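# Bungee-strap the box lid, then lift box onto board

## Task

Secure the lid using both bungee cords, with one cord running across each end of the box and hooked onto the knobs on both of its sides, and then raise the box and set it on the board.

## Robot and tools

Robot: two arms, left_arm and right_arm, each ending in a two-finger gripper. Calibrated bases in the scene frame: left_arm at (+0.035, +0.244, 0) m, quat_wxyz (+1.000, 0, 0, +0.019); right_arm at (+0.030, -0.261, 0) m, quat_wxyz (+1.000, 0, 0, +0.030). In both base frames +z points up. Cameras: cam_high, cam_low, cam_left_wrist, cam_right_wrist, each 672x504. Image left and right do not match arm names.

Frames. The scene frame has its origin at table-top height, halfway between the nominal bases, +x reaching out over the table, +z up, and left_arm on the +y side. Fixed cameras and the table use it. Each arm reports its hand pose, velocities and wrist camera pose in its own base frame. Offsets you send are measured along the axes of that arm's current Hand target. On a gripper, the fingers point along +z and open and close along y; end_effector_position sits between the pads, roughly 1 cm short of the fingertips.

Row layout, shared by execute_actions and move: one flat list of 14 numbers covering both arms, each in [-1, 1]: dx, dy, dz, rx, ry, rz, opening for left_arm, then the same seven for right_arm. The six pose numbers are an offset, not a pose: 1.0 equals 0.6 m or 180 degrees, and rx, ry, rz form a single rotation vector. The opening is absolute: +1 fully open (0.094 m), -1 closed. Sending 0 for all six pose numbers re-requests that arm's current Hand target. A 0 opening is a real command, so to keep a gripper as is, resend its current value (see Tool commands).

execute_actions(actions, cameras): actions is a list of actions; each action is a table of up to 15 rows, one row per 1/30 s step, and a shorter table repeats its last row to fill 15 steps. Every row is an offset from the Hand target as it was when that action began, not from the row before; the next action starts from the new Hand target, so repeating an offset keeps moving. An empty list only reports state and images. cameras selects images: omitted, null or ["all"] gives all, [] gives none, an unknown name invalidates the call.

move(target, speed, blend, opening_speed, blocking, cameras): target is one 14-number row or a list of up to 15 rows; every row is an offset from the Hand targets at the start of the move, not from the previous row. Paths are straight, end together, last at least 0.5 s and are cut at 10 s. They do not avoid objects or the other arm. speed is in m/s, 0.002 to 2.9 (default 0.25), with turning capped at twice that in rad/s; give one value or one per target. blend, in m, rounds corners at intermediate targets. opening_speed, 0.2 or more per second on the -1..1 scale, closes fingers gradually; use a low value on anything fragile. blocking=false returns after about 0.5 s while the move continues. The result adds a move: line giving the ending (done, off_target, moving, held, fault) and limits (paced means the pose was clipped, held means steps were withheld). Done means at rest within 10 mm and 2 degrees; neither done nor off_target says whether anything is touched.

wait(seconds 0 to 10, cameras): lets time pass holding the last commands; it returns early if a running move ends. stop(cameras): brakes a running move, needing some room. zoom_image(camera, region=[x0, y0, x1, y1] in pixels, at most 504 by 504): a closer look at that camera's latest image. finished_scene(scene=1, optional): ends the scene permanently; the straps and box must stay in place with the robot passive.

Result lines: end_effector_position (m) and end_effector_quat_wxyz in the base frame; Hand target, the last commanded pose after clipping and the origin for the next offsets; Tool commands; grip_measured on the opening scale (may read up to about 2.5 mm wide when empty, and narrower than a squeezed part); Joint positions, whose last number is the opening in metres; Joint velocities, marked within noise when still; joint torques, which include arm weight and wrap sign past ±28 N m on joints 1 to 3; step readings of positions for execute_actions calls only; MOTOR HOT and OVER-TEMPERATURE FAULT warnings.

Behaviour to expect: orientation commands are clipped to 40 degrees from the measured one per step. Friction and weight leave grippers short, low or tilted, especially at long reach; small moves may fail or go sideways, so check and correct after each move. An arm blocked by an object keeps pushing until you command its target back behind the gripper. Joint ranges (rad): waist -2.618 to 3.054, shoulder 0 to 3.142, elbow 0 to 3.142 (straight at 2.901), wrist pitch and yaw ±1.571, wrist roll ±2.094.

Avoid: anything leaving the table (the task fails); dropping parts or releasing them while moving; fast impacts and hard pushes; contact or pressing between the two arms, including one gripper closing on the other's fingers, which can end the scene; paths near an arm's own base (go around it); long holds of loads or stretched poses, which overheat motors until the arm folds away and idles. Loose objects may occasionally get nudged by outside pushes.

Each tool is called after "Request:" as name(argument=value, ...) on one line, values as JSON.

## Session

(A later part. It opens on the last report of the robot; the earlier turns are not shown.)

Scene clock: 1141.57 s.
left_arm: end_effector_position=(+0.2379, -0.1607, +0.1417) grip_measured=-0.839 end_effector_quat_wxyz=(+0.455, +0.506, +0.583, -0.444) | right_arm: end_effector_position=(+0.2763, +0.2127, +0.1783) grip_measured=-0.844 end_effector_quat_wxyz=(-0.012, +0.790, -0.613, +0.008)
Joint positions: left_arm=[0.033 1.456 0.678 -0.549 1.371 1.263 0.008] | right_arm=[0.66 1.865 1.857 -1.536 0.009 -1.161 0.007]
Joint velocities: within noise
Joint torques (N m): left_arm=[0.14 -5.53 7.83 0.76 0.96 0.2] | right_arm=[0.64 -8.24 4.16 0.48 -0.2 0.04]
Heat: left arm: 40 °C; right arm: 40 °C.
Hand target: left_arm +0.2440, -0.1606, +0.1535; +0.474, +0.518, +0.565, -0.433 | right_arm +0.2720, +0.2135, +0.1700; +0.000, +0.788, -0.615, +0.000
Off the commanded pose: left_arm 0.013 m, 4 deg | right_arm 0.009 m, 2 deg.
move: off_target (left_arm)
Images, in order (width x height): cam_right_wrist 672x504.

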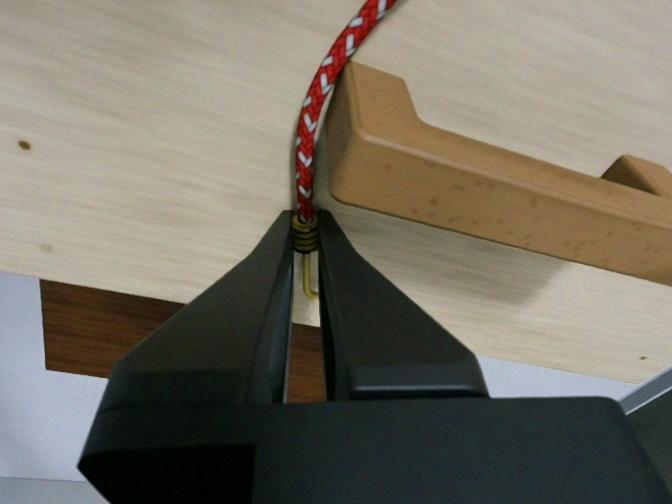

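Request:
move(target=[0,0,0,0,0,0,-1.0,0,0,-0.0467,0,0,0,-1.0], speed=0.06, cameras=["cam_right_wrist","cam_low"])

Request:
zoom_image(camera="cam_low", region=[250, 200, 450, 350])

Scene clock: 1157.47 s.
left_arm: end_effector_position=(+0.2379, -0.1607, +0.1417) grip_measured=-0.839 end_effector_quat_wxyz=(+0.455, +0.506, +0.583, -0.444) | right_arm: end_effector_position=(+0.2725, +0.2098, +0.1838) grip_measured=-0.844 end_effector_quat_wxyz=(-0.005, +0.790, -0.613, +0.006)
Joint positions: left_arm=[0.033 1.456 0.678 -0.549 1.371 1.263 0.008] | right_arm=[0.66 1.865 1.88 -1.572 0.009 -1.161 0.007]
Joint velocities: within noise
Joint torques (N m): left_arm=[0.14 -5.53 7.84 0.76 0.96 0.2] | right_arm=[0.61 -10.8 8.84 0.3 -0.2 0.04]
Heat: left arm: 40 °C; right arm: 39 °C.
Hand target: left_arm +0.2440, -0.1606, +0.1535; +0.474, +0.518, +0.565, -0.433 | right_arm +0.2720, +0.2135, +0.1980; +0.000, +0.788, -0.615, +0.000
Off the commanded pose: left_arm 0.013 m, 4 deg | right_arm 0.015 m, 1 deg.
joint sent to its limit (right arm) — joint 4 (wrist pitch), lower limit. The joint targets are off in orientation, not in position.
move: off_target (left_arm, right_arm)
Images, in order (width x height): cam_low 672x504, cam_right_wrist 672x504.

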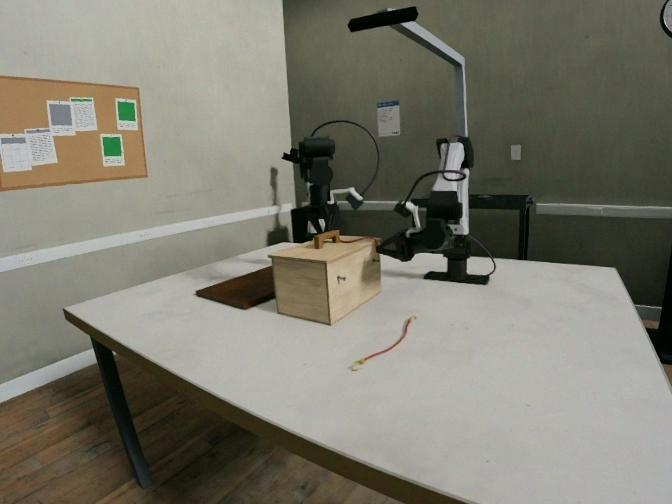

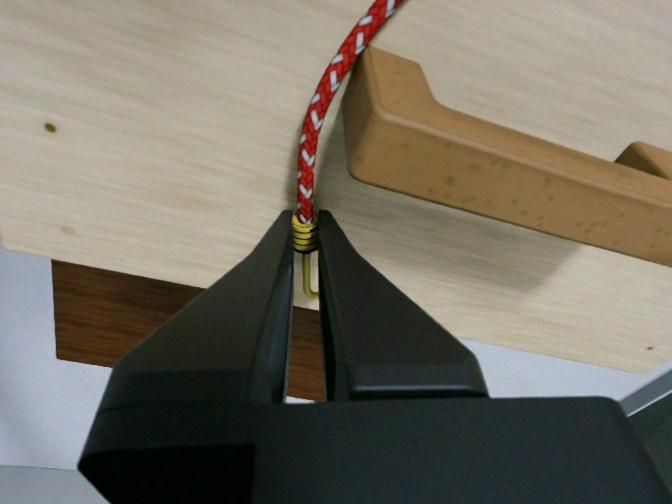

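Scaled by 2.520.

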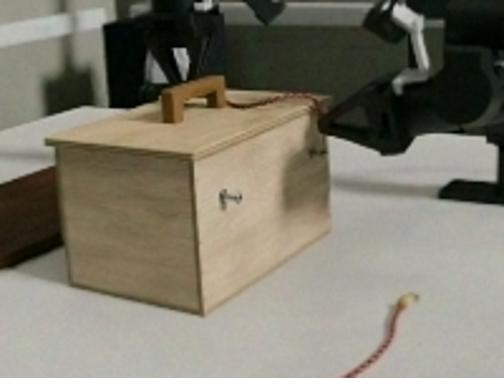

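Request:
move(target=[0,0,0,0,0,0,-1.0,-0.0206,0.0618,-0.005,0,0,0,-1.0], speed=0.08, cameras=["cam_right_wrist","cam_high"])

Scene clock: 1163.63 s.
left_arm: end_effector_position=(+0.2379, -0.1607, +0.1417) grip_measured=-0.839 end_effector_quat_wxyz=(+0.455, +0.506, +0.583, -0.444) | right_arm: end_effector_position=(+0.2394, +0.2188, +0.1937) grip_measured=-0.845 end_effector_quat_wxyz=(-0.012, +0.791, -0.612, +0.006)
Joint positions: left_arm=[0.033 1.456 0.678 -0.549 1.371 1.263 0.008] | right_arm=[0.745 1.781 1.813 -1.577 0.008 -1.08 0.007]
Joint velocities: within noise
Joint torques (N m): left_arm=[0.16 -5.53 7.82 0.76 0.96 0.2] | right_arm=[0.57 -11.36 5.05 0.39 -0.19 0.06]
Heat: left arm: 40 °C; right arm: 39 °C.
Hand target: left_arm +0.2440, -0.1606, +0.1535; +0.474, +0.518, +0.565, -0.433 | right_arm +0.2329, +0.2166, +0.2009; +0.000, +0.788, -0.615, +0.000
Off the commanded pose: left_arm 0.013 m, 4 deg | right_arm 0.010 m, 2 deg.
joint sent to its limit (right arm) — joint 4 (wrist pitch), lower limit. The joint targets still meet the commanded pose.
move: off_target (left_arm)
Images, in order (width x height): cam_high 672x504, cam_right_wrist 672x504.

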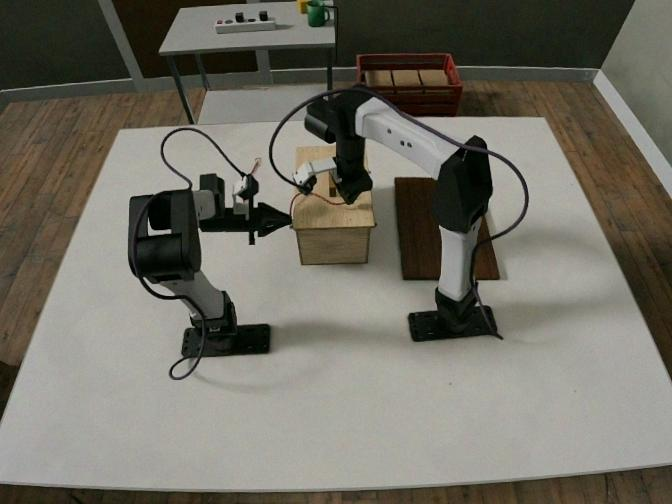

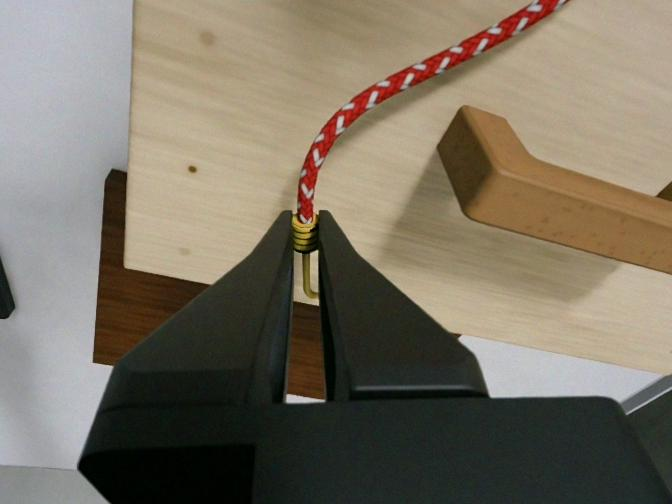

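Request:
move(target=[0,0,0,0,0,0,-1.0,0,0,0.0515,0,0,0,-1.0], speed=0.06, cameras=["cam_right_wrist"])

Scene clock: 1174.57 s.
left_arm: end_effector_position=(+0.2379, -0.1607, +0.1417) grip_measured=-0.839 end_effector_quat_wxyz=(+0.455, +0.506, +0.583, -0.444) | right_arm: end_effector_position=(+0.2346, +0.2143, +0.1771) grip_measured=-0.845 end_effector_quat_wxyz=(-0.001, +0.791, -0.612, +0.004)
Joint positions: left_arm=[0.033 1.456 0.678 -0.549 1.371 1.263 0.008] | right_arm=[0.745 1.761 1.722 -1.529 0.008 -1.079 0.007]
Joint velocities: within noise
Joint torques (N m): left_arm=[0.16 -5.52 7.84 0.76 0.97 0.2] | right_arm=[0.57 -8.13 3.54 0.67 -0.19 0.05]
Heat: left arm: 40 °C; right arm: 38 °C.
Hand target: left_arm +0.2440, -0.1606, +0.1535; +0.474, +0.518, +0.565, -0.433 | right_arm +0.2330, +0.2166, +0.1700; +0.000, +0.788, -0.615, +0.000
Off the commanded pose: left_arm 0.013 m, 4 deg | right_arm 0.008 m, 1 deg.
move: off_target (left_arm)
Images, in order (width x height): cam_right_wrist 672x504.

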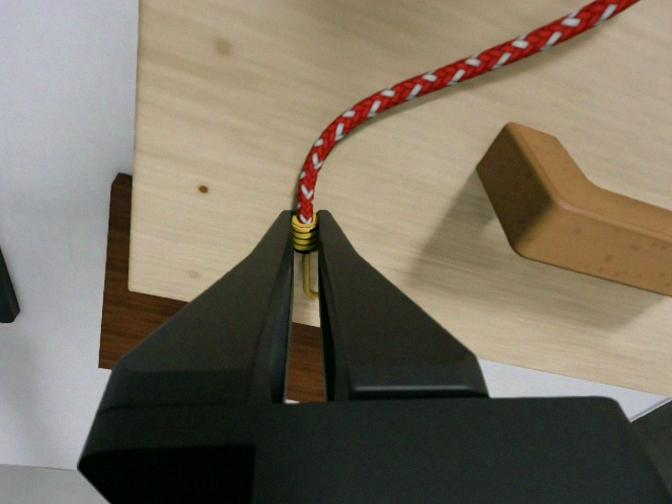

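Request:
move(target=[0,0,0,0,0,0,-1.0,0,0,0,0,0,0,-0.6], speed=0.05, opening_speed=0.4, cameras=["cam_right_wrist"])

Scene clock: 1182.83 s.
left_arm: end_effector_position=(+0.2379, -0.1607, +0.1417) grip_measured=-0.839 end_effector_quat_wxyz=(+0.455, +0.506, +0.583, -0.444) | right_arm: end_effector_position=(+0.2319, +0.2134, +0.1773) grip_measured=-0.603 end_effector_quat_wxyz=(+0.004, +0.790, -0.613, +0.000)
Joint positions: left_arm=[0.033 1.456 0.678 -0.549 1.371 1.263 0.008] | right_arm=[0.745 1.76 1.722 -1.539 0.002 -1.078 0.019]
Joint velocities: within noise
Joint torques (N m): left_arm=[0.17 -5.53 7.84 0.76 0.97 0.2] | right_arm=[0.57 -8.06 3.54 0.74 -0.13 0.04]
Heat: left arm: 40 °C; right arm: 38 °C.
Hand target: left_arm +0.2440, -0.1606, +0.1535; +0.474, +0.518, +0.565, -0.433 | right_arm +0.2330, +0.2166, +0.1700; -0.001, +0.788, -0.615, +0.000
Off the commanded pose: left_arm 0.013 m, 4 deg | right_arm 0.008 m, 1 deg.
move: off_target (left_arm)
Images, in order (width x height): cam_right_wrist 672x504.

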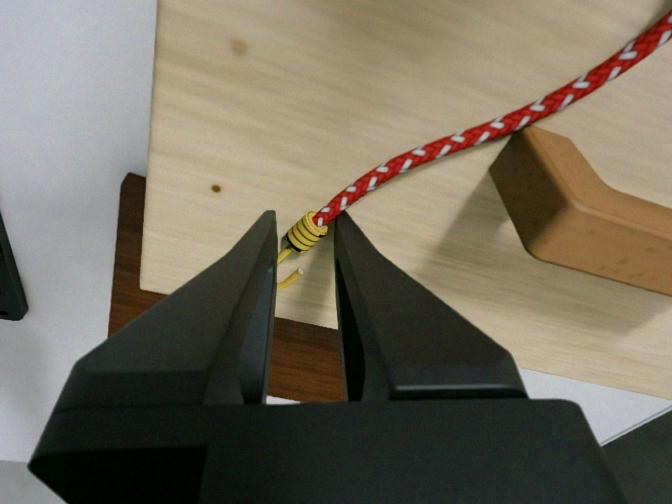

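Request:
move(target=[0,0,0,0,0,0,-1.0,0,0,-0.055,0,0,0,-0.5], speed=0.06, cameras=["cam_right_wrist"])

Scene clock: 1184.83 s.
left_arm: end_effector_position=(+0.2379, -0.1607, +0.1417) grip_measured=-0.839 end_effector_quat_wxyz=(+0.455, +0.506, +0.583, -0.444) | right_arm: end_effector_position=(+0.2326, +0.2144, +0.1894) grip_measured=-0.503 end_effector_quat_wxyz=(-0.004, +0.790, -0.613, +0.001)
Joint positions: left_arm=[0.033 1.456 0.678 -0.549 1.371 1.263 0.008] | right_arm=[0.745 1.76 1.771 -1.572 0 -1.078 0.023]
Joint velocities: within noise
Joint torques (N m): left_arm=[0.17 -5.53 7.84 0.76 0.96 0.2] | right_arm=[0.57 -9.77 8.81 0.33 -0.12 0.04]
Heat: left arm: 40 °C; right arm: 38 °C.
Hand target: left_arm +0.2440, -0.1606, +0.1535; +0.474, +0.518, +0.565, -0.433 | right_arm +0.2329, +0.2166, +0.2030; +0.000, +0.788, -0.615, +0.000
Off the commanded pose: left_arm 0.013 m, 4 deg | right_arm 0.014 m, 1 deg.
joint sent to its limit (right arm) — joint 4 (wrist pitch), lower limit. The joint targets are off in orientation, not in position.
move: off_target (left_arm, right_arm)
Images, in order (width x height): cam_right_wrist 672x504.

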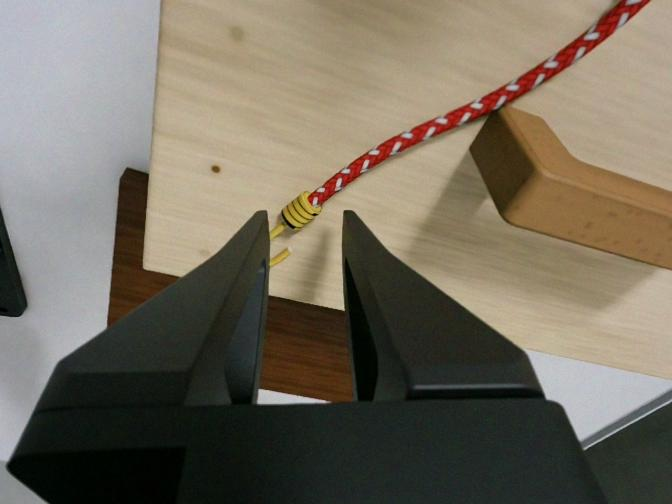

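Request:
move(target=[0,0,0,0,0,0,-1.0,0.0047,-0.0045,0.003,0,0,0.248,-0.5], speed=0.2, cameras=["cam_right_wrist"])

Scene clock: 1196.83 s.
left_arm: end_effector_position=(+0.2379, -0.1607, +0.1417) grip_measured=-0.839 end_effector_quat_wxyz=(+0.455, +0.506, +0.583, -0.444) | right_arm: end_effector_position=(+0.2323, +0.2141, +0.1894) grip_measured=-0.503 end_effector_quat_wxyz=(+0.004, -0.505, +0.863, +0.001)
Joint positions: left_arm=[0.033 1.456 0.678 -0.549 1.371 1.263 0.008] | right_arm=[0.745 1.76 1.771 -1.574 0 -0.313 0.023]
Joint velocities: within noise
Joint torques (N m): left_arm=[0.16 -5.53 7.84 0.76 0.97 0.2] | right_arm=[-0.39 -9.06 9.06 0.36 -0.08 0.06]
Heat: left arm: 40 °C; right arm: 40 °C.
Hand target: left_arm +0.2440, -0.1606, +0.1535; +0.474, +0.518, +0.565, -0.433 | right_arm +0.2362, +0.2145, +0.2012; +0.000, -0.496, +0.869, +0.000
Off the commanded pose: left_arm 0.013 m, 4 deg | right_arm 0.012 m, 1 deg.
joint sent to its limit (right arm) — joint 4 (wrist pitch), lower limit. The joint targets still meet the commanded pose.
move: off_target (left_arm, right_arm)
Images, in order (width x height): cam_right_wrist 672x504.

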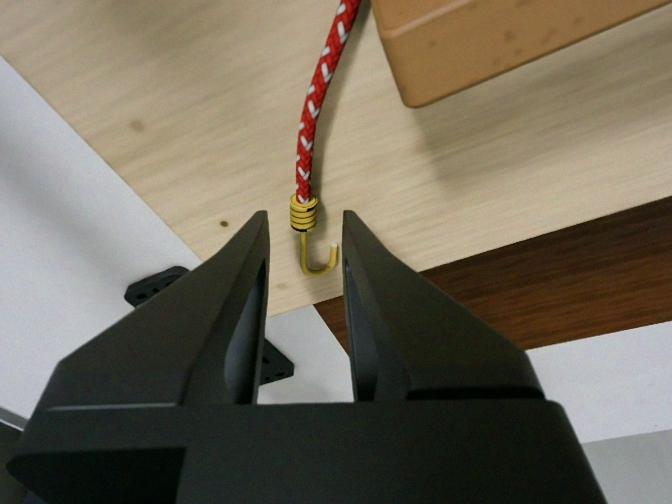

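Request:
move(target=[0,0,0,0,0,0,-1.0,0.0032,0.0070,0.052,0,0,0,-0.5], speed=0.06, cameras=["cam_right_wrist"])

Scene clock: 1199.87 s.
left_arm: end_effector_position=(+0.2379, -0.1607, +0.1417) grip_measured=-0.839 end_effector_quat_wxyz=(+0.455, +0.506, +0.583, -0.444) | right_arm: end_effector_position=(+0.2317, +0.2136, +0.1772) grip_measured=-0.503 end_effector_quat_wxyz=(+0.000, -0.500, +0.866, +0.000)
Joint positions: left_arm=[0.033 1.456 0.678 -0.549 1.371 1.263 0.008] | right_arm=[0.745 1.753 1.712 -1.53 0 -0.302 0.023]
Joint velocities: within noise
Joint torques (N m): left_arm=[0.16 -5.52 7.83 0.76 0.97 0.2] | right_arm=[0.5 -8.06 3.54 0.73 -0.07 0.03]
Heat: left arm: 40 °C; right arm: 40 °C.
Hand target: left_arm +0.2440, -0.1606, +0.1535; +0.474, +0.518, +0.565, -0.433 | right_arm +0.2317, +0.2150, +0.1700; +0.000, -0.496, +0.869, +0.000
Off the commanded pose: left_arm 0.013 m, 4 deg | right_arm 0.007 m, 1 deg.
move: off_target (left_arm)
Images, in order (width x height): cam_right_wrist 672x504.

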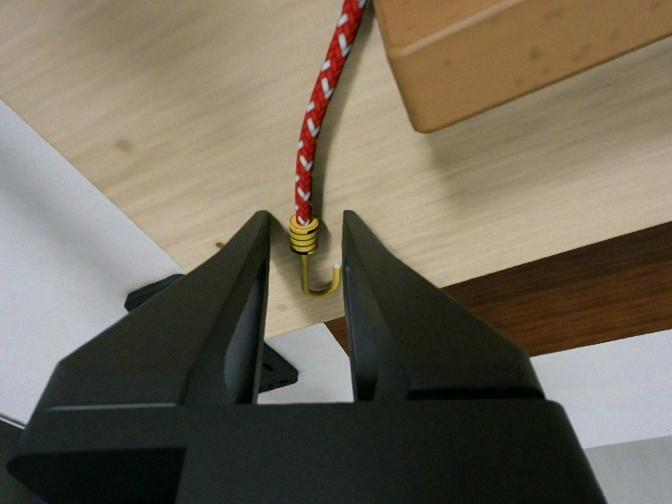

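Request:
move(target=[0,0,0,0,0,0,-1.0,0,0,0,0,0,0,-1.0], speed=0.05, opening_speed=0.4, cameras=["cam_right_wrist"])

Scene clock: 1202.13 s.
left_arm: end_effector_position=(+0.2379, -0.1607, +0.1417) grip_measured=-0.839 end_effector_quat_wxyz=(+0.455, +0.506, +0.583, -0.444) | right_arm: end_effector_position=(+0.2349, +0.2139, +0.1773) grip_measured=-0.844 end_effector_quat_wxyz=(+0.007, -0.499, +0.866, -0.004)
Joint positions: left_arm=[0.033 1.456 0.678 -0.549 1.371 1.263 0.008] | right_arm=[0.745 1.752 1.712 -1.519 0.012 -0.301 0.007]
Joint velocities: within noise
Joint torques (N m): left_arm=[0.16 -5.52 7.84 0.76 0.96 0.2] | right_arm=[0.49 -8.06 3.64 0.65 -0.18 0.05]
Heat: left arm: 40 °C; right arm: 40 °C.
Hand target: left_arm +0.2440, -0.1606, +0.1535; +0.474, +0.518, +0.565, -0.433 | right_arm +0.2317, +0.2150, +0.1701; +0.001, -0.496, +0.869, +0.000
Off the commanded pose: left_arm 0.013 m, 4 deg | right_arm 0.008 m, 1 deg.
move: off_target (left_arm)
Images, in order (width x height): cam_right_wrist 672x504.

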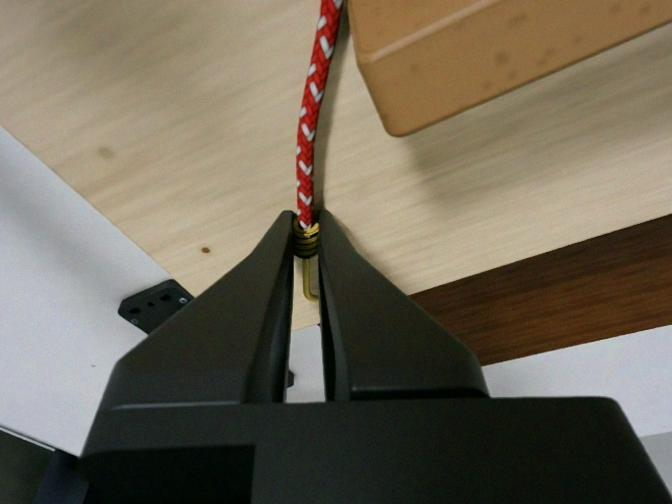

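Request:
move(target=[[0,0,0,0,0,0,-1.0,0,0,-0.0583,0,0,0,-1.0],[0,0,0,0,0,0,-1.0,0.0,0.0,-0.0583,0,0,-0.4167,-1.0]], speed=[0.08,0.25], cameras=["cam_right_wrist"])

Scene clock: 1208.43 s.
left_arm: end_effector_position=(+0.2379, -0.1607, +0.1417) grip_measured=-0.839 end_effector_quat_wxyz=(+0.455, +0.506, +0.583, -0.444) | right_arm: end_effector_position=(+0.2322, +0.2117, +0.1903) grip_measured=-0.845 end_effector_quat_wxyz=(-0.002, +0.919, -0.395, +0.006)
Joint positions: left_arm=[0.033 1.456 0.678 -0.549 1.371 1.263 0.008] | right_arm=[0.745 1.752 1.765 -1.574 0.01 -1.584 0.007]
Joint velocities: within noise
Joint torques (N m): left_arm=[0.14 -5.52 7.84 0.76 0.97 0.2] | right_arm=[0.5 -10.04 8.79 0.26 -0.21 -0.18]
Heat: left arm: 40 °C; right arm: 40 °C.
Hand target: left_arm +0.2440, -0.1606, +0.1535; +0.474, +0.518, +0.565, -0.433 | right_arm +0.2316, +0.2150, +0.2050; +0.000, +0.922, -0.387, +0.000
Off the commanded pose: left_arm 0.013 m, 4 deg | right_arm 0.015 m, 1 deg.
joint sent to its limit (right arm) — joint 4 (wrist pitch), lower limit. The joint targets are off in orientation, not in position.
move: off_target (left_arm, right_arm)
Images, in order (width x height): cam_right_wrist 672x504.

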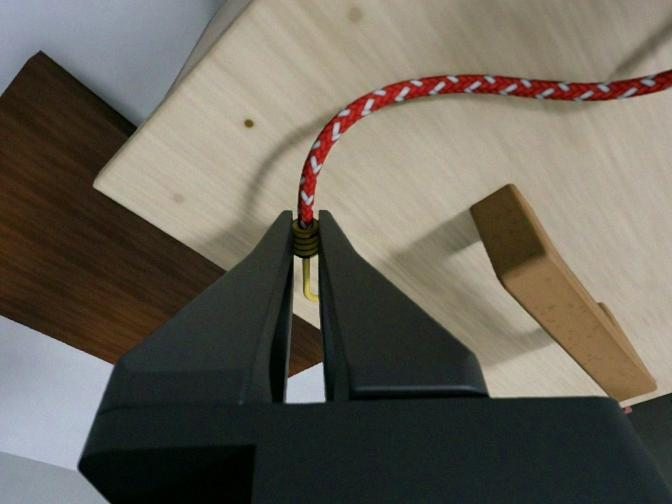

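Request:
move(target=[0,0,0,0,0,0,-1.0,0.0578,-0.0352,0.0083,0,0,0.0803,-1.0], speed=0.1, cameras=["cam_right_wrist","cam_high"])

Scene clock: 1214.33 s.
left_arm: end_effector_position=(+0.2379, -0.1607, +0.1417) grip_measured=-0.839 end_effector_quat_wxyz=(+0.455, +0.506, +0.583, -0.444) | right_arm: end_effector_position=(+0.2668, +0.2022, +0.1973) grip_measured=-0.845 end_effector_quat_wxyz=(-0.020, +0.870, -0.492, +0.014)
Joint positions: left_arm=[0.033 1.456 0.678 -0.549 1.371 1.263 0.008] | right_arm=[0.654 1.806 1.858 -1.575 0.01 -1.459 0.007]
Joint velocities: within noise
Joint torques (N m): left_arm=[0.14 -5.52 7.83 0.76 0.96 0.2] | right_arm=[-0.25 -6.61 8.84 0.38 -0.22 0.05]
Heat: left arm: 40 °C; right arm: 41 °C.
Hand target: left_arm +0.2440, -0.1606, +0.1535; +0.474, +0.518, +0.565, -0.433 | right_arm +0.2710, +0.2049, +0.2000; +0.000, +0.866, -0.500, +0.000
Off the commanded pose: left_arm 0.013 m, 4 deg | right_arm 0.006 m, 3 deg.
joint sent to its limit (right arm) — joint 4 (wrist pitch), lower limit. The joint targets are off in orientation, not in position.
move: off_target (left_arm, right_arm)
Images, in order (width x height): cam_high 672x504, cam_right_wrist 672x504.

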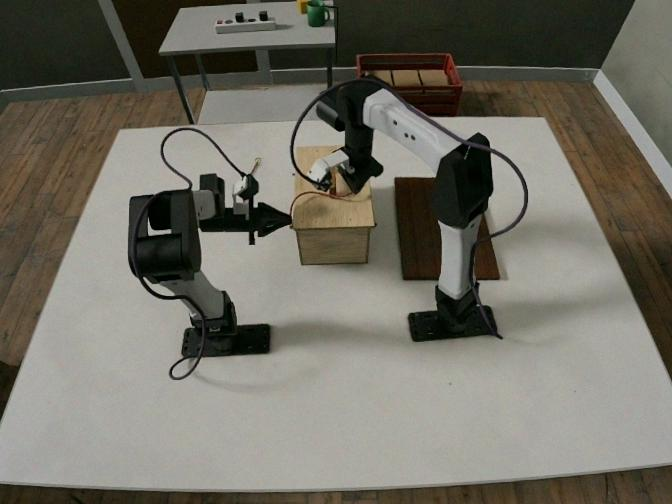

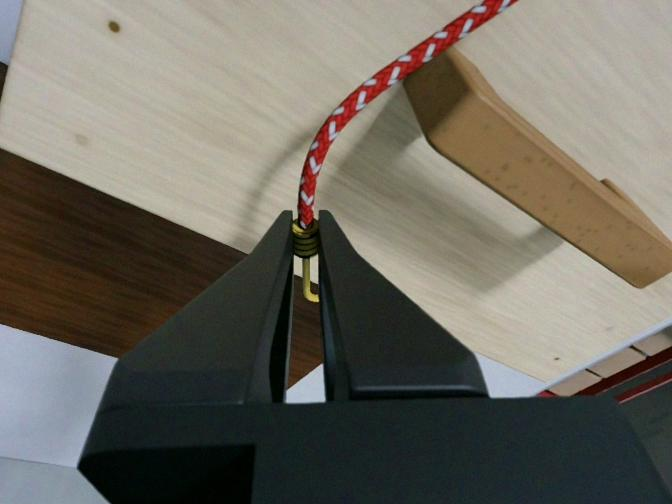

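Request:
move(target=[0,0,0,0,0,0,-1.0,0,0,0.05,0,0,0,-1.0], speed=0.06, cameras=["cam_right_wrist"])

Scene clock: 1216.53 s.
left_arm: end_effector_position=(+0.2379, -0.1607, +0.1417) grip_measured=-0.839 end_effector_quat_wxyz=(+0.455, +0.506, +0.583, -0.444) | right_arm: end_effector_position=(+0.2685, +0.2035, +0.1783) grip_measured=-0.845 end_effector_quat_wxyz=(-0.003, +0.870, -0.493, +0.007)
Joint positions: left_arm=[0.033 1.456 0.678 -0.549 1.371 1.263 0.008] | right_arm=[0.654 1.831 1.813 -1.541 0.01 -1.457 0.007]
Joint velocities: within noise
Joint torques (N m): left_arm=[0.16 -5.52 7.83 0.76 0.96 0.19] | right_arm=[-0.27 -7.09 4.96 0.58 -0.22 0.04]
Heat: left arm: 40 °C; right arm: 41 °C.
Hand target: left_arm +0.2440, -0.1606, +0.1535; +0.474, +0.518, +0.565, -0.433 | right_arm +0.2711, +0.2050, +0.1700; +0.000, +0.866, -0.500, +0.000
Off the commanded pose: left_arm 0.013 m, 4 deg | right_arm 0.009 m, 1 deg.
move: off_target (left_arm)
Images, in order (width x height): cam_right_wrist 672x504.

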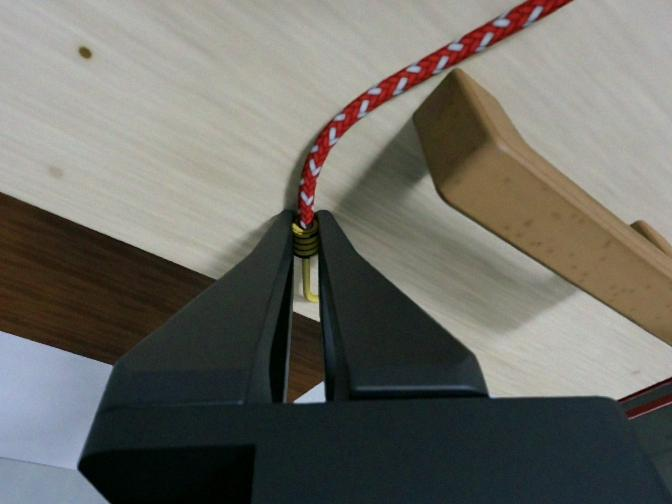

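Request:
move(target=[0,0,0,0,0,0,-1.0,0,0,0,0,0,0,-0.6], speed=0.05, opening_speed=0.4, cameras=["cam_right_wrist"])

Scene clock: 1218.60 s.
left_arm: end_effector_position=(+0.2379, -0.1607, +0.1417) grip_measured=-0.839 end_effector_quat_wxyz=(+0.455, +0.506, +0.583, -0.444) | right_arm: end_effector_position=(+0.2691, +0.2039, +0.1783) grip_measured=-0.603 end_effector_quat_wxyz=(-0.005, +0.870, -0.493, +0.007)
Joint positions: left_arm=[0.033 1.456 0.678 -0.549 1.371 1.263 0.008] | right_arm=[0.654 1.831 1.813 -1.538 0.01 -1.457 0.019]
Joint velocities: within noise
Joint torques (N m): left_arm=[0.16 -5.52 7.84 0.76 0.97 0.2] | right_arm=[-0.28 -6.99 5.09 0.53 -0.22 0.04]
Heat: left arm: 40 °C; right arm: 40 °C.
Hand target: left_arm +0.2440, -0.1606, +0.1535; +0.474, +0.518, +0.565, -0.433 | right_arm +0.2711, +0.2050, +0.1700; +0.000, +0.866, -0.500, +0.000
Off the commanded pose: left_arm 0.013 m, 4 deg | right_arm 0.009 m, 1 deg.
move: off_target (left_arm)
Images, in order (width x height): cam_right_wrist 672x504.

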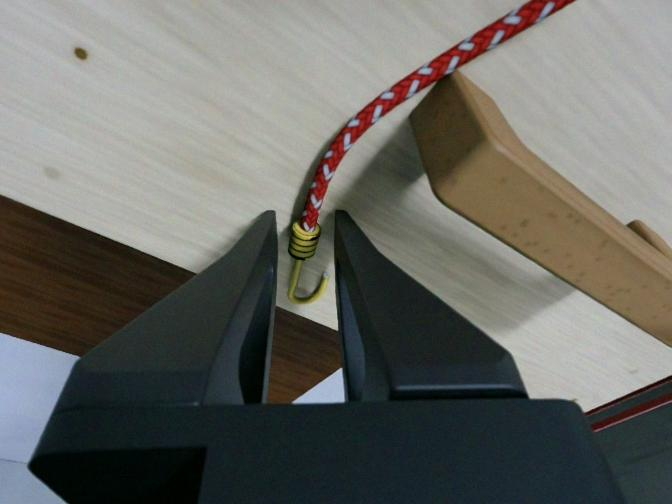

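Request:
move(target=[0,0,0,0,0,0,-1.0,-0.0030,-0.0040,-0.05,0.0210,0.0469,0.0683,-0.55], speed=0.12, cameras=["cam_right_wrist"])

Scene clock: 1232.53 s.
left_arm: end_effector_position=(+0.2379, -0.1607, +0.1417) grip_measured=-0.839 end_effector_quat_wxyz=(+0.455, +0.506, +0.583, -0.444) | right_arm: end_effector_position=(+0.2703, +0.2049, +0.1925) grip_measured=-0.553 end_effector_quat_wxyz=(+0.002, +0.808, -0.584, +0.077)
Joint positions: left_arm=[0.033 1.456 0.678 -0.549 1.371 1.263 0.008] | right_arm=[0.726 1.831 1.863 -1.573 0.152 -1.166 0.021]
Joint velocities: within noise
Joint torques (N m): left_arm=[0.16 -5.55 7.83 0.76 0.96 0.2] | right_arm=[0.75 -8.43 8.8 0.35 0.06 0.04]
Heat: left arm: 40 °C; right arm: 39 °C.
Hand target: left_arm +0.2440, -0.1606, +0.1535; +0.474, +0.518, +0.565, -0.433 | right_arm +0.2723, +0.2077, +0.2000; +0.008, +0.805, -0.588, +0.080
Off the commanded pose: left_arm 0.013 m, 4 deg | right_arm 0.008 m, 1 deg.
joint sent to its limit (right arm) — joint 4 (wrist pitch), lower limit. The joint targets still meet the commanded pose.
move: off_target (left_arm)
Images, in order (width x height): cam_right_wrist 672x504.

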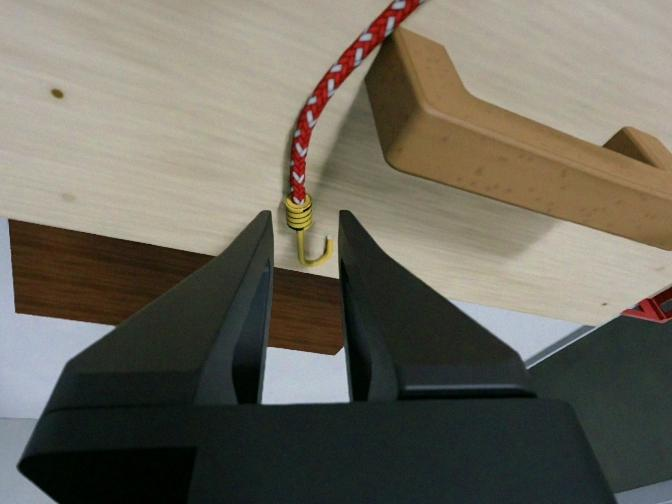

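Request:
move(target=[0,0,0,0,0,0,-1.0,-0.0025,0.0044,0.0482,0,0,0,-0.55], speed=0.06, cameras=["cam_right_wrist"])

Scene clock: 1238.30 s.
left_arm: end_effector_position=(+0.2379, -0.1607, +0.1417) grip_measured=-0.839 end_effector_quat_wxyz=(+0.455, +0.506, +0.583, -0.444) | right_arm: end_effector_position=(+0.2702, +0.2046, +0.1787) grip_measured=-0.553 end_effector_quat_wxyz=(+0.009, +0.808, -0.584, +0.077)
Joint positions: left_arm=[0.033 1.456 0.678 -0.549 1.371 1.263 0.008] | right_arm=[0.726 1.83 1.805 -1.53 0.153 -1.164 0.021]
Joint velocities: within noise
Joint torques (N m): left_arm=[0.16 -5.5 7.86 0.76 0.96 0.2] | right_arm=[0.21 -8.43 3.52 0.75 0.03 0.04]
Heat: left arm: 40 °C; right arm: 39 °C.
Hand target: left_arm +0.2440, -0.1606, +0.1535; +0.474, +0.518, +0.565, -0.433 | right_arm +0.2727, +0.2052, +0.1710; +0.008, +0.805, -0.588, +0.080
Off the commanded pose: left_arm 0.013 m, 4 deg | right_arm 0.008 m, 1 deg.
move: off_target (left_arm)
Images, in order (width x height): cam_right_wrist 672x504.

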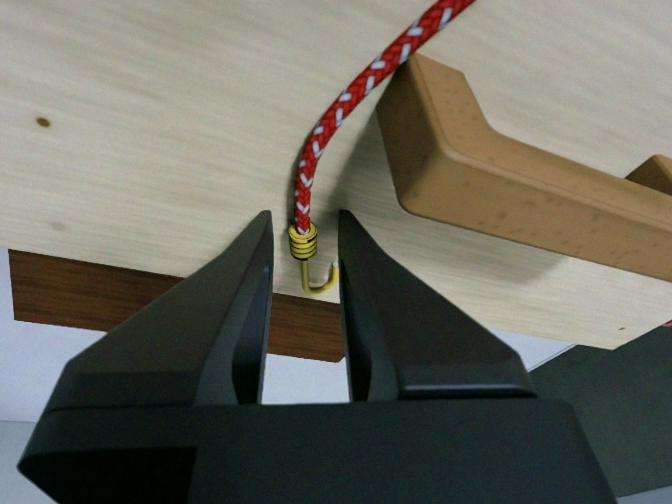

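Request:
move(target=[[0,0,0,0,0,0,-1.0,0,0,-0.025,0,0,0,-0.55],[0,0,0,0,0,0,-1.0,0.015,0,-0.028,0,0,0,-0.55],[0,0,0,0,0,0,-1.0,0.0045,0,0.001,0,0,0,-0.55]], speed=[0.06,0.04,0.04], cameras=["cam_right_wrist"])

Scene clock: 1242.67 s.
left_arm: end_effector_position=(+0.2379, -0.1607, +0.1417) grip_measured=-0.839 end_effector_quat_wxyz=(+0.455, +0.506, +0.583, -0.444) | right_arm: end_effector_position=(+0.2725, +0.2013, +0.1787) grip_measured=-0.553 end_effector_quat_wxyz=(+0.009, +0.805, -0.588, +0.081)
Joint positions: left_arm=[0.033 1.456 0.678 -0.549 1.371 1.263 0.008] | right_arm=[0.718 1.826 1.798 -1.525 0.162 -1.162 0.021]
Joint velocities: within noise
Joint torques (N m): left_arm=[0.14 -5.53 7.83 0.76 0.96 0.2] | right_arm=[0.23 -8.58 3.45 0.76 -0.05 -0.05]
Heat: left arm: 40 °C; right arm: 39 °C.
Hand target: left_arm +0.2440, -0.1606, +0.1535; +0.474, +0.518, +0.565, -0.433 | right_arm +0.2736, +0.2026, +0.1708; +0.008, +0.805, -0.588, +0.080
Off the commanded pose: left_arm 0.013 m, 4 deg | right_arm 0.008 m, 0 deg.
move: off_target (left_arm)
Images, in order (width x height): cam_right_wrist 672x504.

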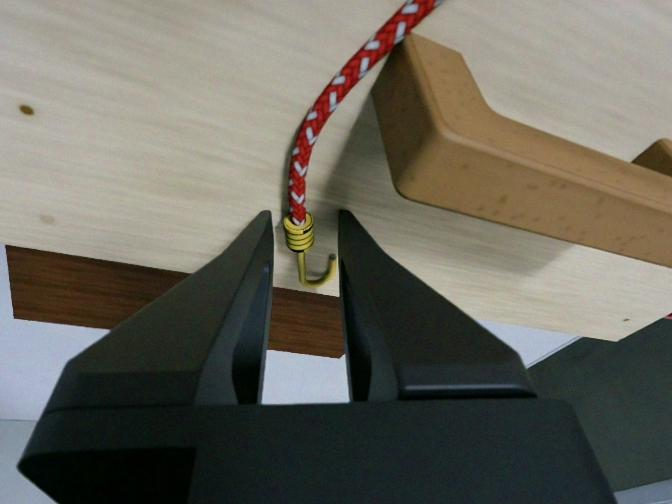

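Request:
move(target=[[0,0,0,0,0,0,-1.0,0,0,-0.022,0,0,0,-0.55],[0,0,0,0,0,0,-1.0,0.007,0.0017,-0.025,0,0,0,-0.55],[0,0,0,0,0,0,-1.0,-0.006,0.0017,0.0,0,0,0,-0.55]], speed=[0.06,0.04,0.04], cameras=["cam_right_wrist"])

Scene clock: 1246.23 s.
left_arm: end_effector_position=(+0.2379, -0.1607, +0.1417) grip_measured=-0.839 end_effector_quat_wxyz=(+0.455, +0.506, +0.583, -0.444) | right_arm: end_effector_position=(+0.2716, +0.2019, +0.1788) grip_measured=-0.553 end_effector_quat_wxyz=(+0.009, +0.806, -0.587, +0.081)
Joint positions: left_arm=[0.033 1.456 0.678 -0.549 1.371 1.263 0.008] | right_arm=[0.721 1.825 1.798 -1.526 0.163 -1.162 0.021]
Joint velocities: within noise
Joint torques (N m): left_arm=[0.16 -5.55 7.84 0.76 0.97 0.19] | right_arm=[0.76 -8.36 3.52 0.76 -0.06 0.05]
Heat: left arm: 40 °C; right arm: 39 °C.
Hand target: left_arm +0.2440, -0.1606, +0.1535; +0.474, +0.518, +0.565, -0.433 | right_arm +0.2716, +0.2057, +0.1704; +0.008, +0.805, -0.588, +0.080
Off the commanded pose: left_arm 0.013 m, 4 deg | right_arm 0.009 m, 0 deg.
move: off_target (left_arm)
Images, in order (width x height): cam_right_wrist 672x504.

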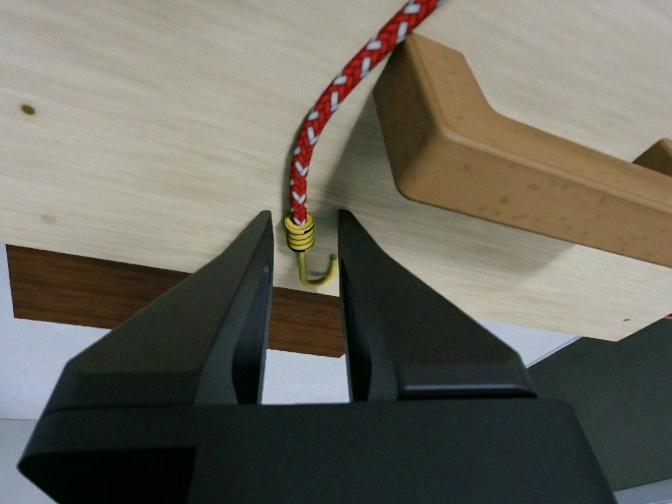

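Request:
move(target=[0,0,0,0,0,0,-1.0,0,0,-0.033,0,0,0,-0.55], speed=0.06, cameras=["cam_right_wrist"])

Scene clock: 1248.30 s.
left_arm: end_effector_position=(+0.2379, -0.1607, +0.1417) grip_measured=-0.839 end_effector_quat_wxyz=(+0.455, +0.506, +0.583, -0.444) | right_arm: end_effector_position=(+0.2680, +0.2027, +0.1886) grip_measured=-0.553 end_effector_quat_wxyz=(+0.009, +0.806, -0.586, +0.082)
Joint positions: left_arm=[0.033 1.456 0.678 -0.549 1.371 1.263 0.008] | right_arm=[0.731 1.825 1.838 -1.567 0.164 -1.154 0.021]
Joint velocities: within noise
Joint torques (N m): left_arm=[0.17 -5.52 7.82 0.75 0.96 0.2] | right_arm=[0.83 -6.68 8.73 0.35 -0.07 0.05]
Heat: left arm: 40 °C; right arm: 39 °C.
Hand target: left_arm +0.2440, -0.1606, +0.1535; +0.474, +0.518, +0.565, -0.433 | right_arm +0.2692, +0.2078, +0.1898; +0.008, +0.805, -0.588, +0.080
Off the commanded pose: left_arm 0.013 m, 4 deg | right_arm 0.005 m, 0 deg.
move: off_target (left_arm)
Images, in order (width x height): cam_right_wrist 672x504.

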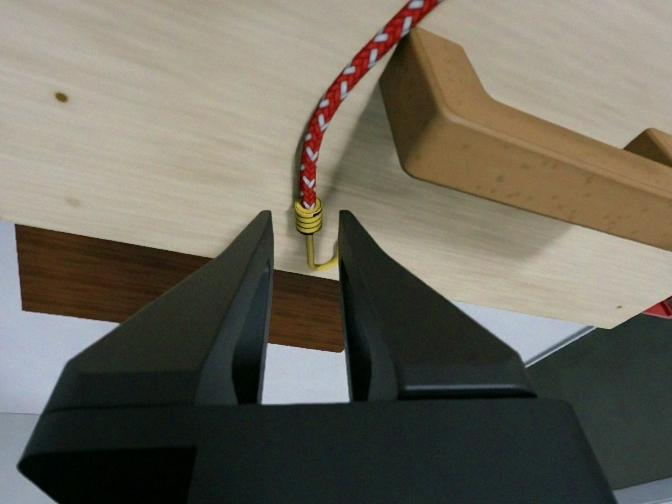

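Request:
move(target=[0,0,0,0,0,0,-1.0,-0.0042,-0.0015,0.0297,0,0,0,-0.55], speed=0.05, cameras=["cam_right_wrist"])

Scene clock: 1250.80 s.
left_arm: end_effector_position=(+0.2379, -0.1607, +0.1417) grip_measured=-0.839 end_effector_quat_wxyz=(+0.455, +0.506, +0.583, -0.444) | right_arm: end_effector_position=(+0.2706, +0.2050, +0.1797) grip_measured=-0.553 end_effector_quat_wxyz=(+0.006, +0.806, -0.587, +0.082)
Joint positions: left_arm=[0.033 1.456 0.678 -0.549 1.371 1.263 0.008] | right_arm=[0.731 1.825 1.802 -1.525 0.164 -1.154 0.021]
Joint velocities: within noise
Joint torques (N m): left_arm=[0.13 -5.55 7.84 0.76 0.96 0.19] | right_arm=[0.58 -7.32 4.9 0.67 -0.07 0.03]
Heat: left arm: 40 °C; right arm: 39 °C.
Hand target: left_arm +0.2440, -0.1606, +0.1535; +0.474, +0.518, +0.565, -0.433 | right_arm +0.2715, +0.2085, +0.1720; +0.008, +0.805, -0.588, +0.080
Off the commanded pose: left_arm 0.013 m, 4 deg | right_arm 0.009 m, 0 deg.
move: off_target (left_arm)
Images, in order (width x height): cam_right_wrist 672x504.

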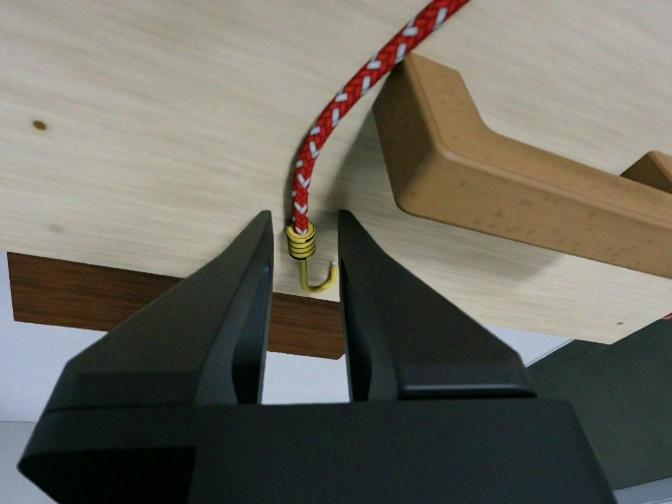

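Request:
move(target=[[0,0,0,0,0,0,-1.0,0,0,-0.025,0,0,0,-0.55],[0,0,0,0,0,0,-1.0,0.0140,-0.0017,-0.025,0,0,0,-0.55]], speed=0.05, cameras=["cam_right_wrist"])

Scene clock: 1255.20 s.
left_arm: end_effector_position=(+0.2379, -0.1607, +0.1417) grip_measured=-0.839 end_effector_quat_wxyz=(+0.455, +0.506, +0.583, -0.444) | right_arm: end_effector_position=(+0.2700, +0.2022, +0.1849) grip_measured=-0.553 end_effector_quat_wxyz=(+0.010, +0.804, -0.589, +0.082)
Joint positions: left_arm=[0.033 1.456 0.678 -0.549 1.371 1.263 0.008] | right_arm=[0.726 1.829 1.828 -1.555 0.164 -1.152 0.021]
Joint velocities: within noise
Joint torques (N m): left_arm=[0.16 -5.52 7.83 0.76 0.96 0.2] | right_arm=[-0.35 -7.65 8.38 0.35 -0.07 -0.14]
Heat: left arm: 40 °C; right arm: 39 °C.
Hand target: left_arm +0.2440, -0.1606, +0.1535; +0.474, +0.518, +0.565, -0.433 | right_arm +0.2731, +0.2026, +0.1880; +0.008, +0.805, -0.588, +0.080
Off the commanded pose: left_arm 0.013 m, 4 deg | right_arm 0.004 m, 0 deg.
move: off_target (left_arm)
Images, in order (width x height): cam_right_wrist 672x504.

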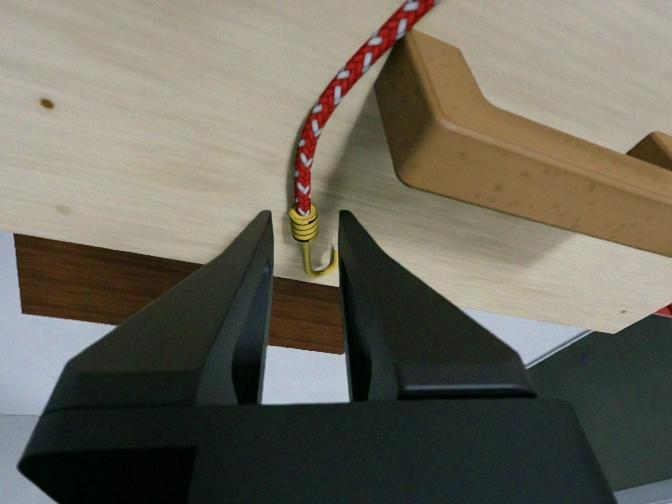

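Request:
move(target=[0,0,0,0,0,0,-1.0,-0.0047,0.0030,0.0262,0,0,0,-0.55], speed=0.05, cameras=["cam_right_wrist"])

Scene clock: 1257.27 s.
left_arm: end_effector_position=(+0.2379, -0.1607, +0.1417) grip_measured=-0.839 end_effector_quat_wxyz=(+0.455, +0.506, +0.583, -0.444) | right_arm: end_effector_position=(+0.2709, +0.2030, +0.1789) grip_measured=-0.553 end_effector_quat_wxyz=(+0.009, +0.804, -0.589, +0.082)
Joint positions: left_arm=[0.033 1.456 0.678 -0.549 1.371 1.263 0.008] | right_arm=[0.726 1.827 1.801 -1.528 0.164 -1.152 0.021]
Joint velocities: within noise
Joint torques (N m): left_arm=[0.14 -5.5 7.83 0.76 0.97 0.2] | right_arm=[-0.18 -8.9 3.51 0.74 -0.07 -0.11]
Heat: left arm: 40 °C; right arm: 39 °C.
Hand target: left_arm +0.2440, -0.1606, +0.1535; +0.474, +0.518, +0.565, -0.433 | right_arm +0.2724, +0.2030, +0.1720; +0.008, +0.805, -0.588, +0.080
Off the commanded pose: left_arm 0.013 m, 4 deg | right_arm 0.007 m, 0 deg.
move: off_target (left_arm)
Images, in order (width x height): cam_right_wrist 672x504.

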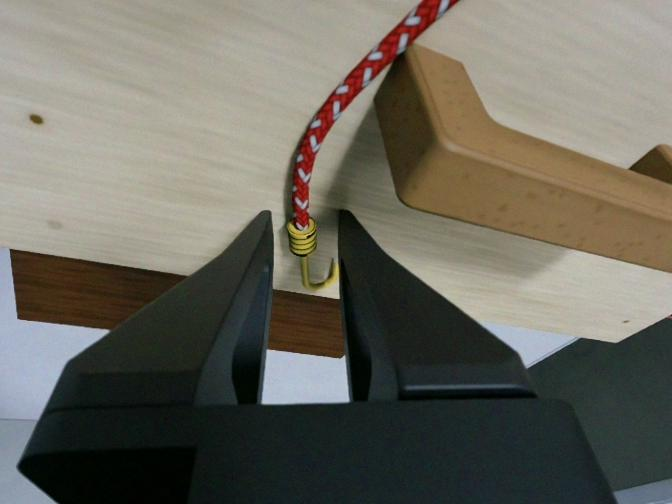

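Request:
move(target=[0,0,0,0,0,0,-1.0,0,0,0,0,0,0,-1.0], speed=0.05, opening_speed=0.4, cameras=["cam_right_wrist"])

Scene clock: 1259.27 s.
left_arm: end_effector_position=(+0.2379, -0.1607, +0.1417) grip_measured=-0.839 end_effector_quat_wxyz=(+0.455, +0.506, +0.583, -0.444) | right_arm: end_effector_position=(+0.2695, +0.2018, +0.1785) grip_measured=-0.844 end_effector_quat_wxyz=(+0.013, +0.804, -0.589, +0.081)
Joint positions: left_arm=[0.033 1.456 0.678 -0.549 1.371 1.263 0.008] | right_arm=[0.726 1.826 1.798 -1.533 0.164 -1.152 0.007]
Joint velocities: within noise
Joint torques (N m): left_arm=[0.14 -5.5 7.82 0.76 0.96 0.2] | right_arm=[-0.14 -8.73 3.73 0.77 -0.07 -0.11]
Heat: left arm: 40 °C; right arm: 39 °C.
Hand target: left_arm +0.2440, -0.1606, +0.1535; +0.474, +0.518, +0.565, -0.433 | right_arm +0.2724, +0.2030, +0.1720; +0.008, +0.805, -0.588, +0.080
Off the commanded pose: left_arm 0.013 m, 4 deg | right_arm 0.007 m, 1 deg.
move: off_target (left_arm)
Images, in order (width x height): cam_right_wrist 672x504.

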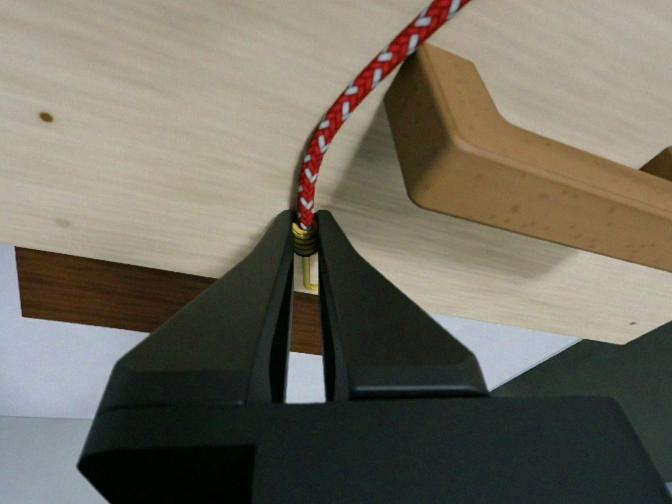

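Request:
zoom_image(camera="cam_right_wrist", region=[250, 190, 370, 310])

Scaled by 4.200.

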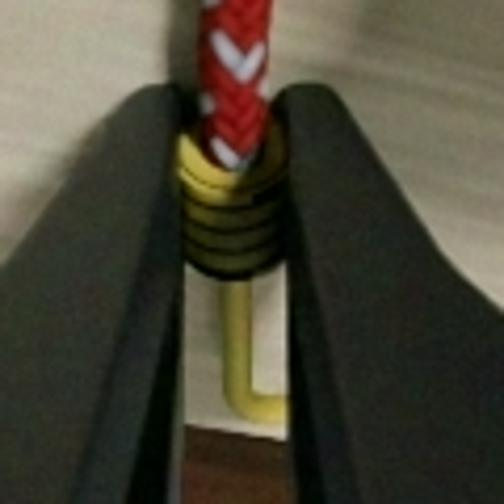

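Request:
move(target=[[0,0,0,0,0,0,-1.0,0.0042,-0.0024,-0.04,0,0,0,-1.0],[0,0,0,0,0,0,-1.0,-0.0349,0.0912,-0.0546,-0.0180,0.0105,0.1283,-1.0]], speed=[0.06,0.1], cameras=["cam_right_wrist","cam_high"])

Scene clock: 1282.80 s.
left_arm: end_effector_position=(+0.2379, -0.1607, +0.1417) grip_measured=-0.839 end_effector_quat_wxyz=(+0.455, +0.506, +0.583, -0.444) | right_arm: end_effector_position=(+0.2177, +0.2121, +0.1903) grip_measured=-0.845 end_effector_quat_wxyz=(-0.006, +0.674, -0.735, +0.079)
Joint positions: left_arm=[0.033 1.456 0.678 -0.549 1.371 1.263 0.008] | right_arm=[0.861 1.72 1.718 -1.575 0.158 -0.622 0.007]
Joint velocities: within noise
Joint torques (N m): left_arm=[0.17 -5.55 7.86 0.77 0.96 0.2] | right_arm=[0.75 -10.85 5.07 0.33 -0.12 0.05]
Heat: left arm: 40 °C; right arm: 38 °C.
Hand target: left_arm +0.2440, -0.1606, +0.1535; +0.474, +0.518, +0.565, -0.433 | right_arm +0.2105, +0.2095, +0.1969; +0.024, +0.669, -0.739, +0.077
Off the commanded pose: left_arm 0.013 m, 4 deg | right_arm 0.010 m, 4 deg.
joint sent to its limit (right arm) — joint 4 (wrist pitch), lower limit. The joint targets are off in orientation, not in position.
move: off_target (left_arm, right_arm)
Images, in order (width x height): cam_high 672x504, cam_right_wrist 672x504.

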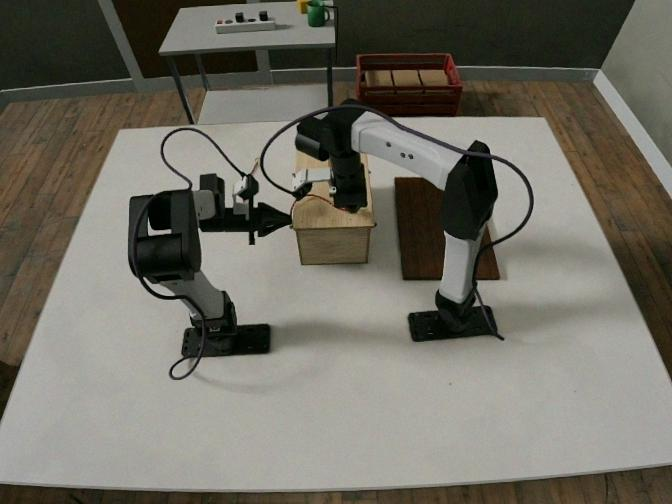

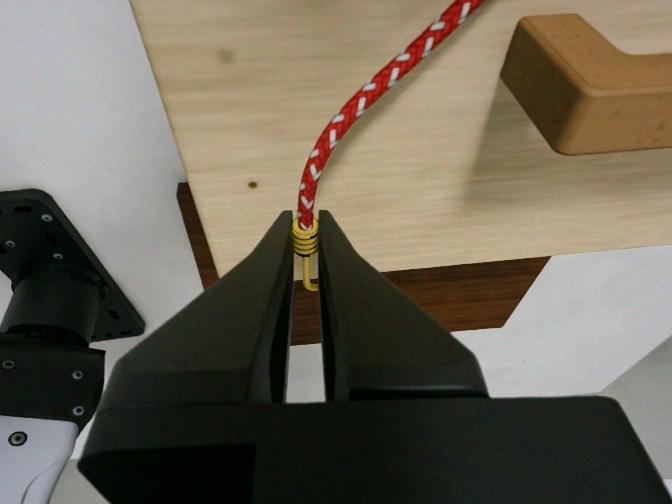

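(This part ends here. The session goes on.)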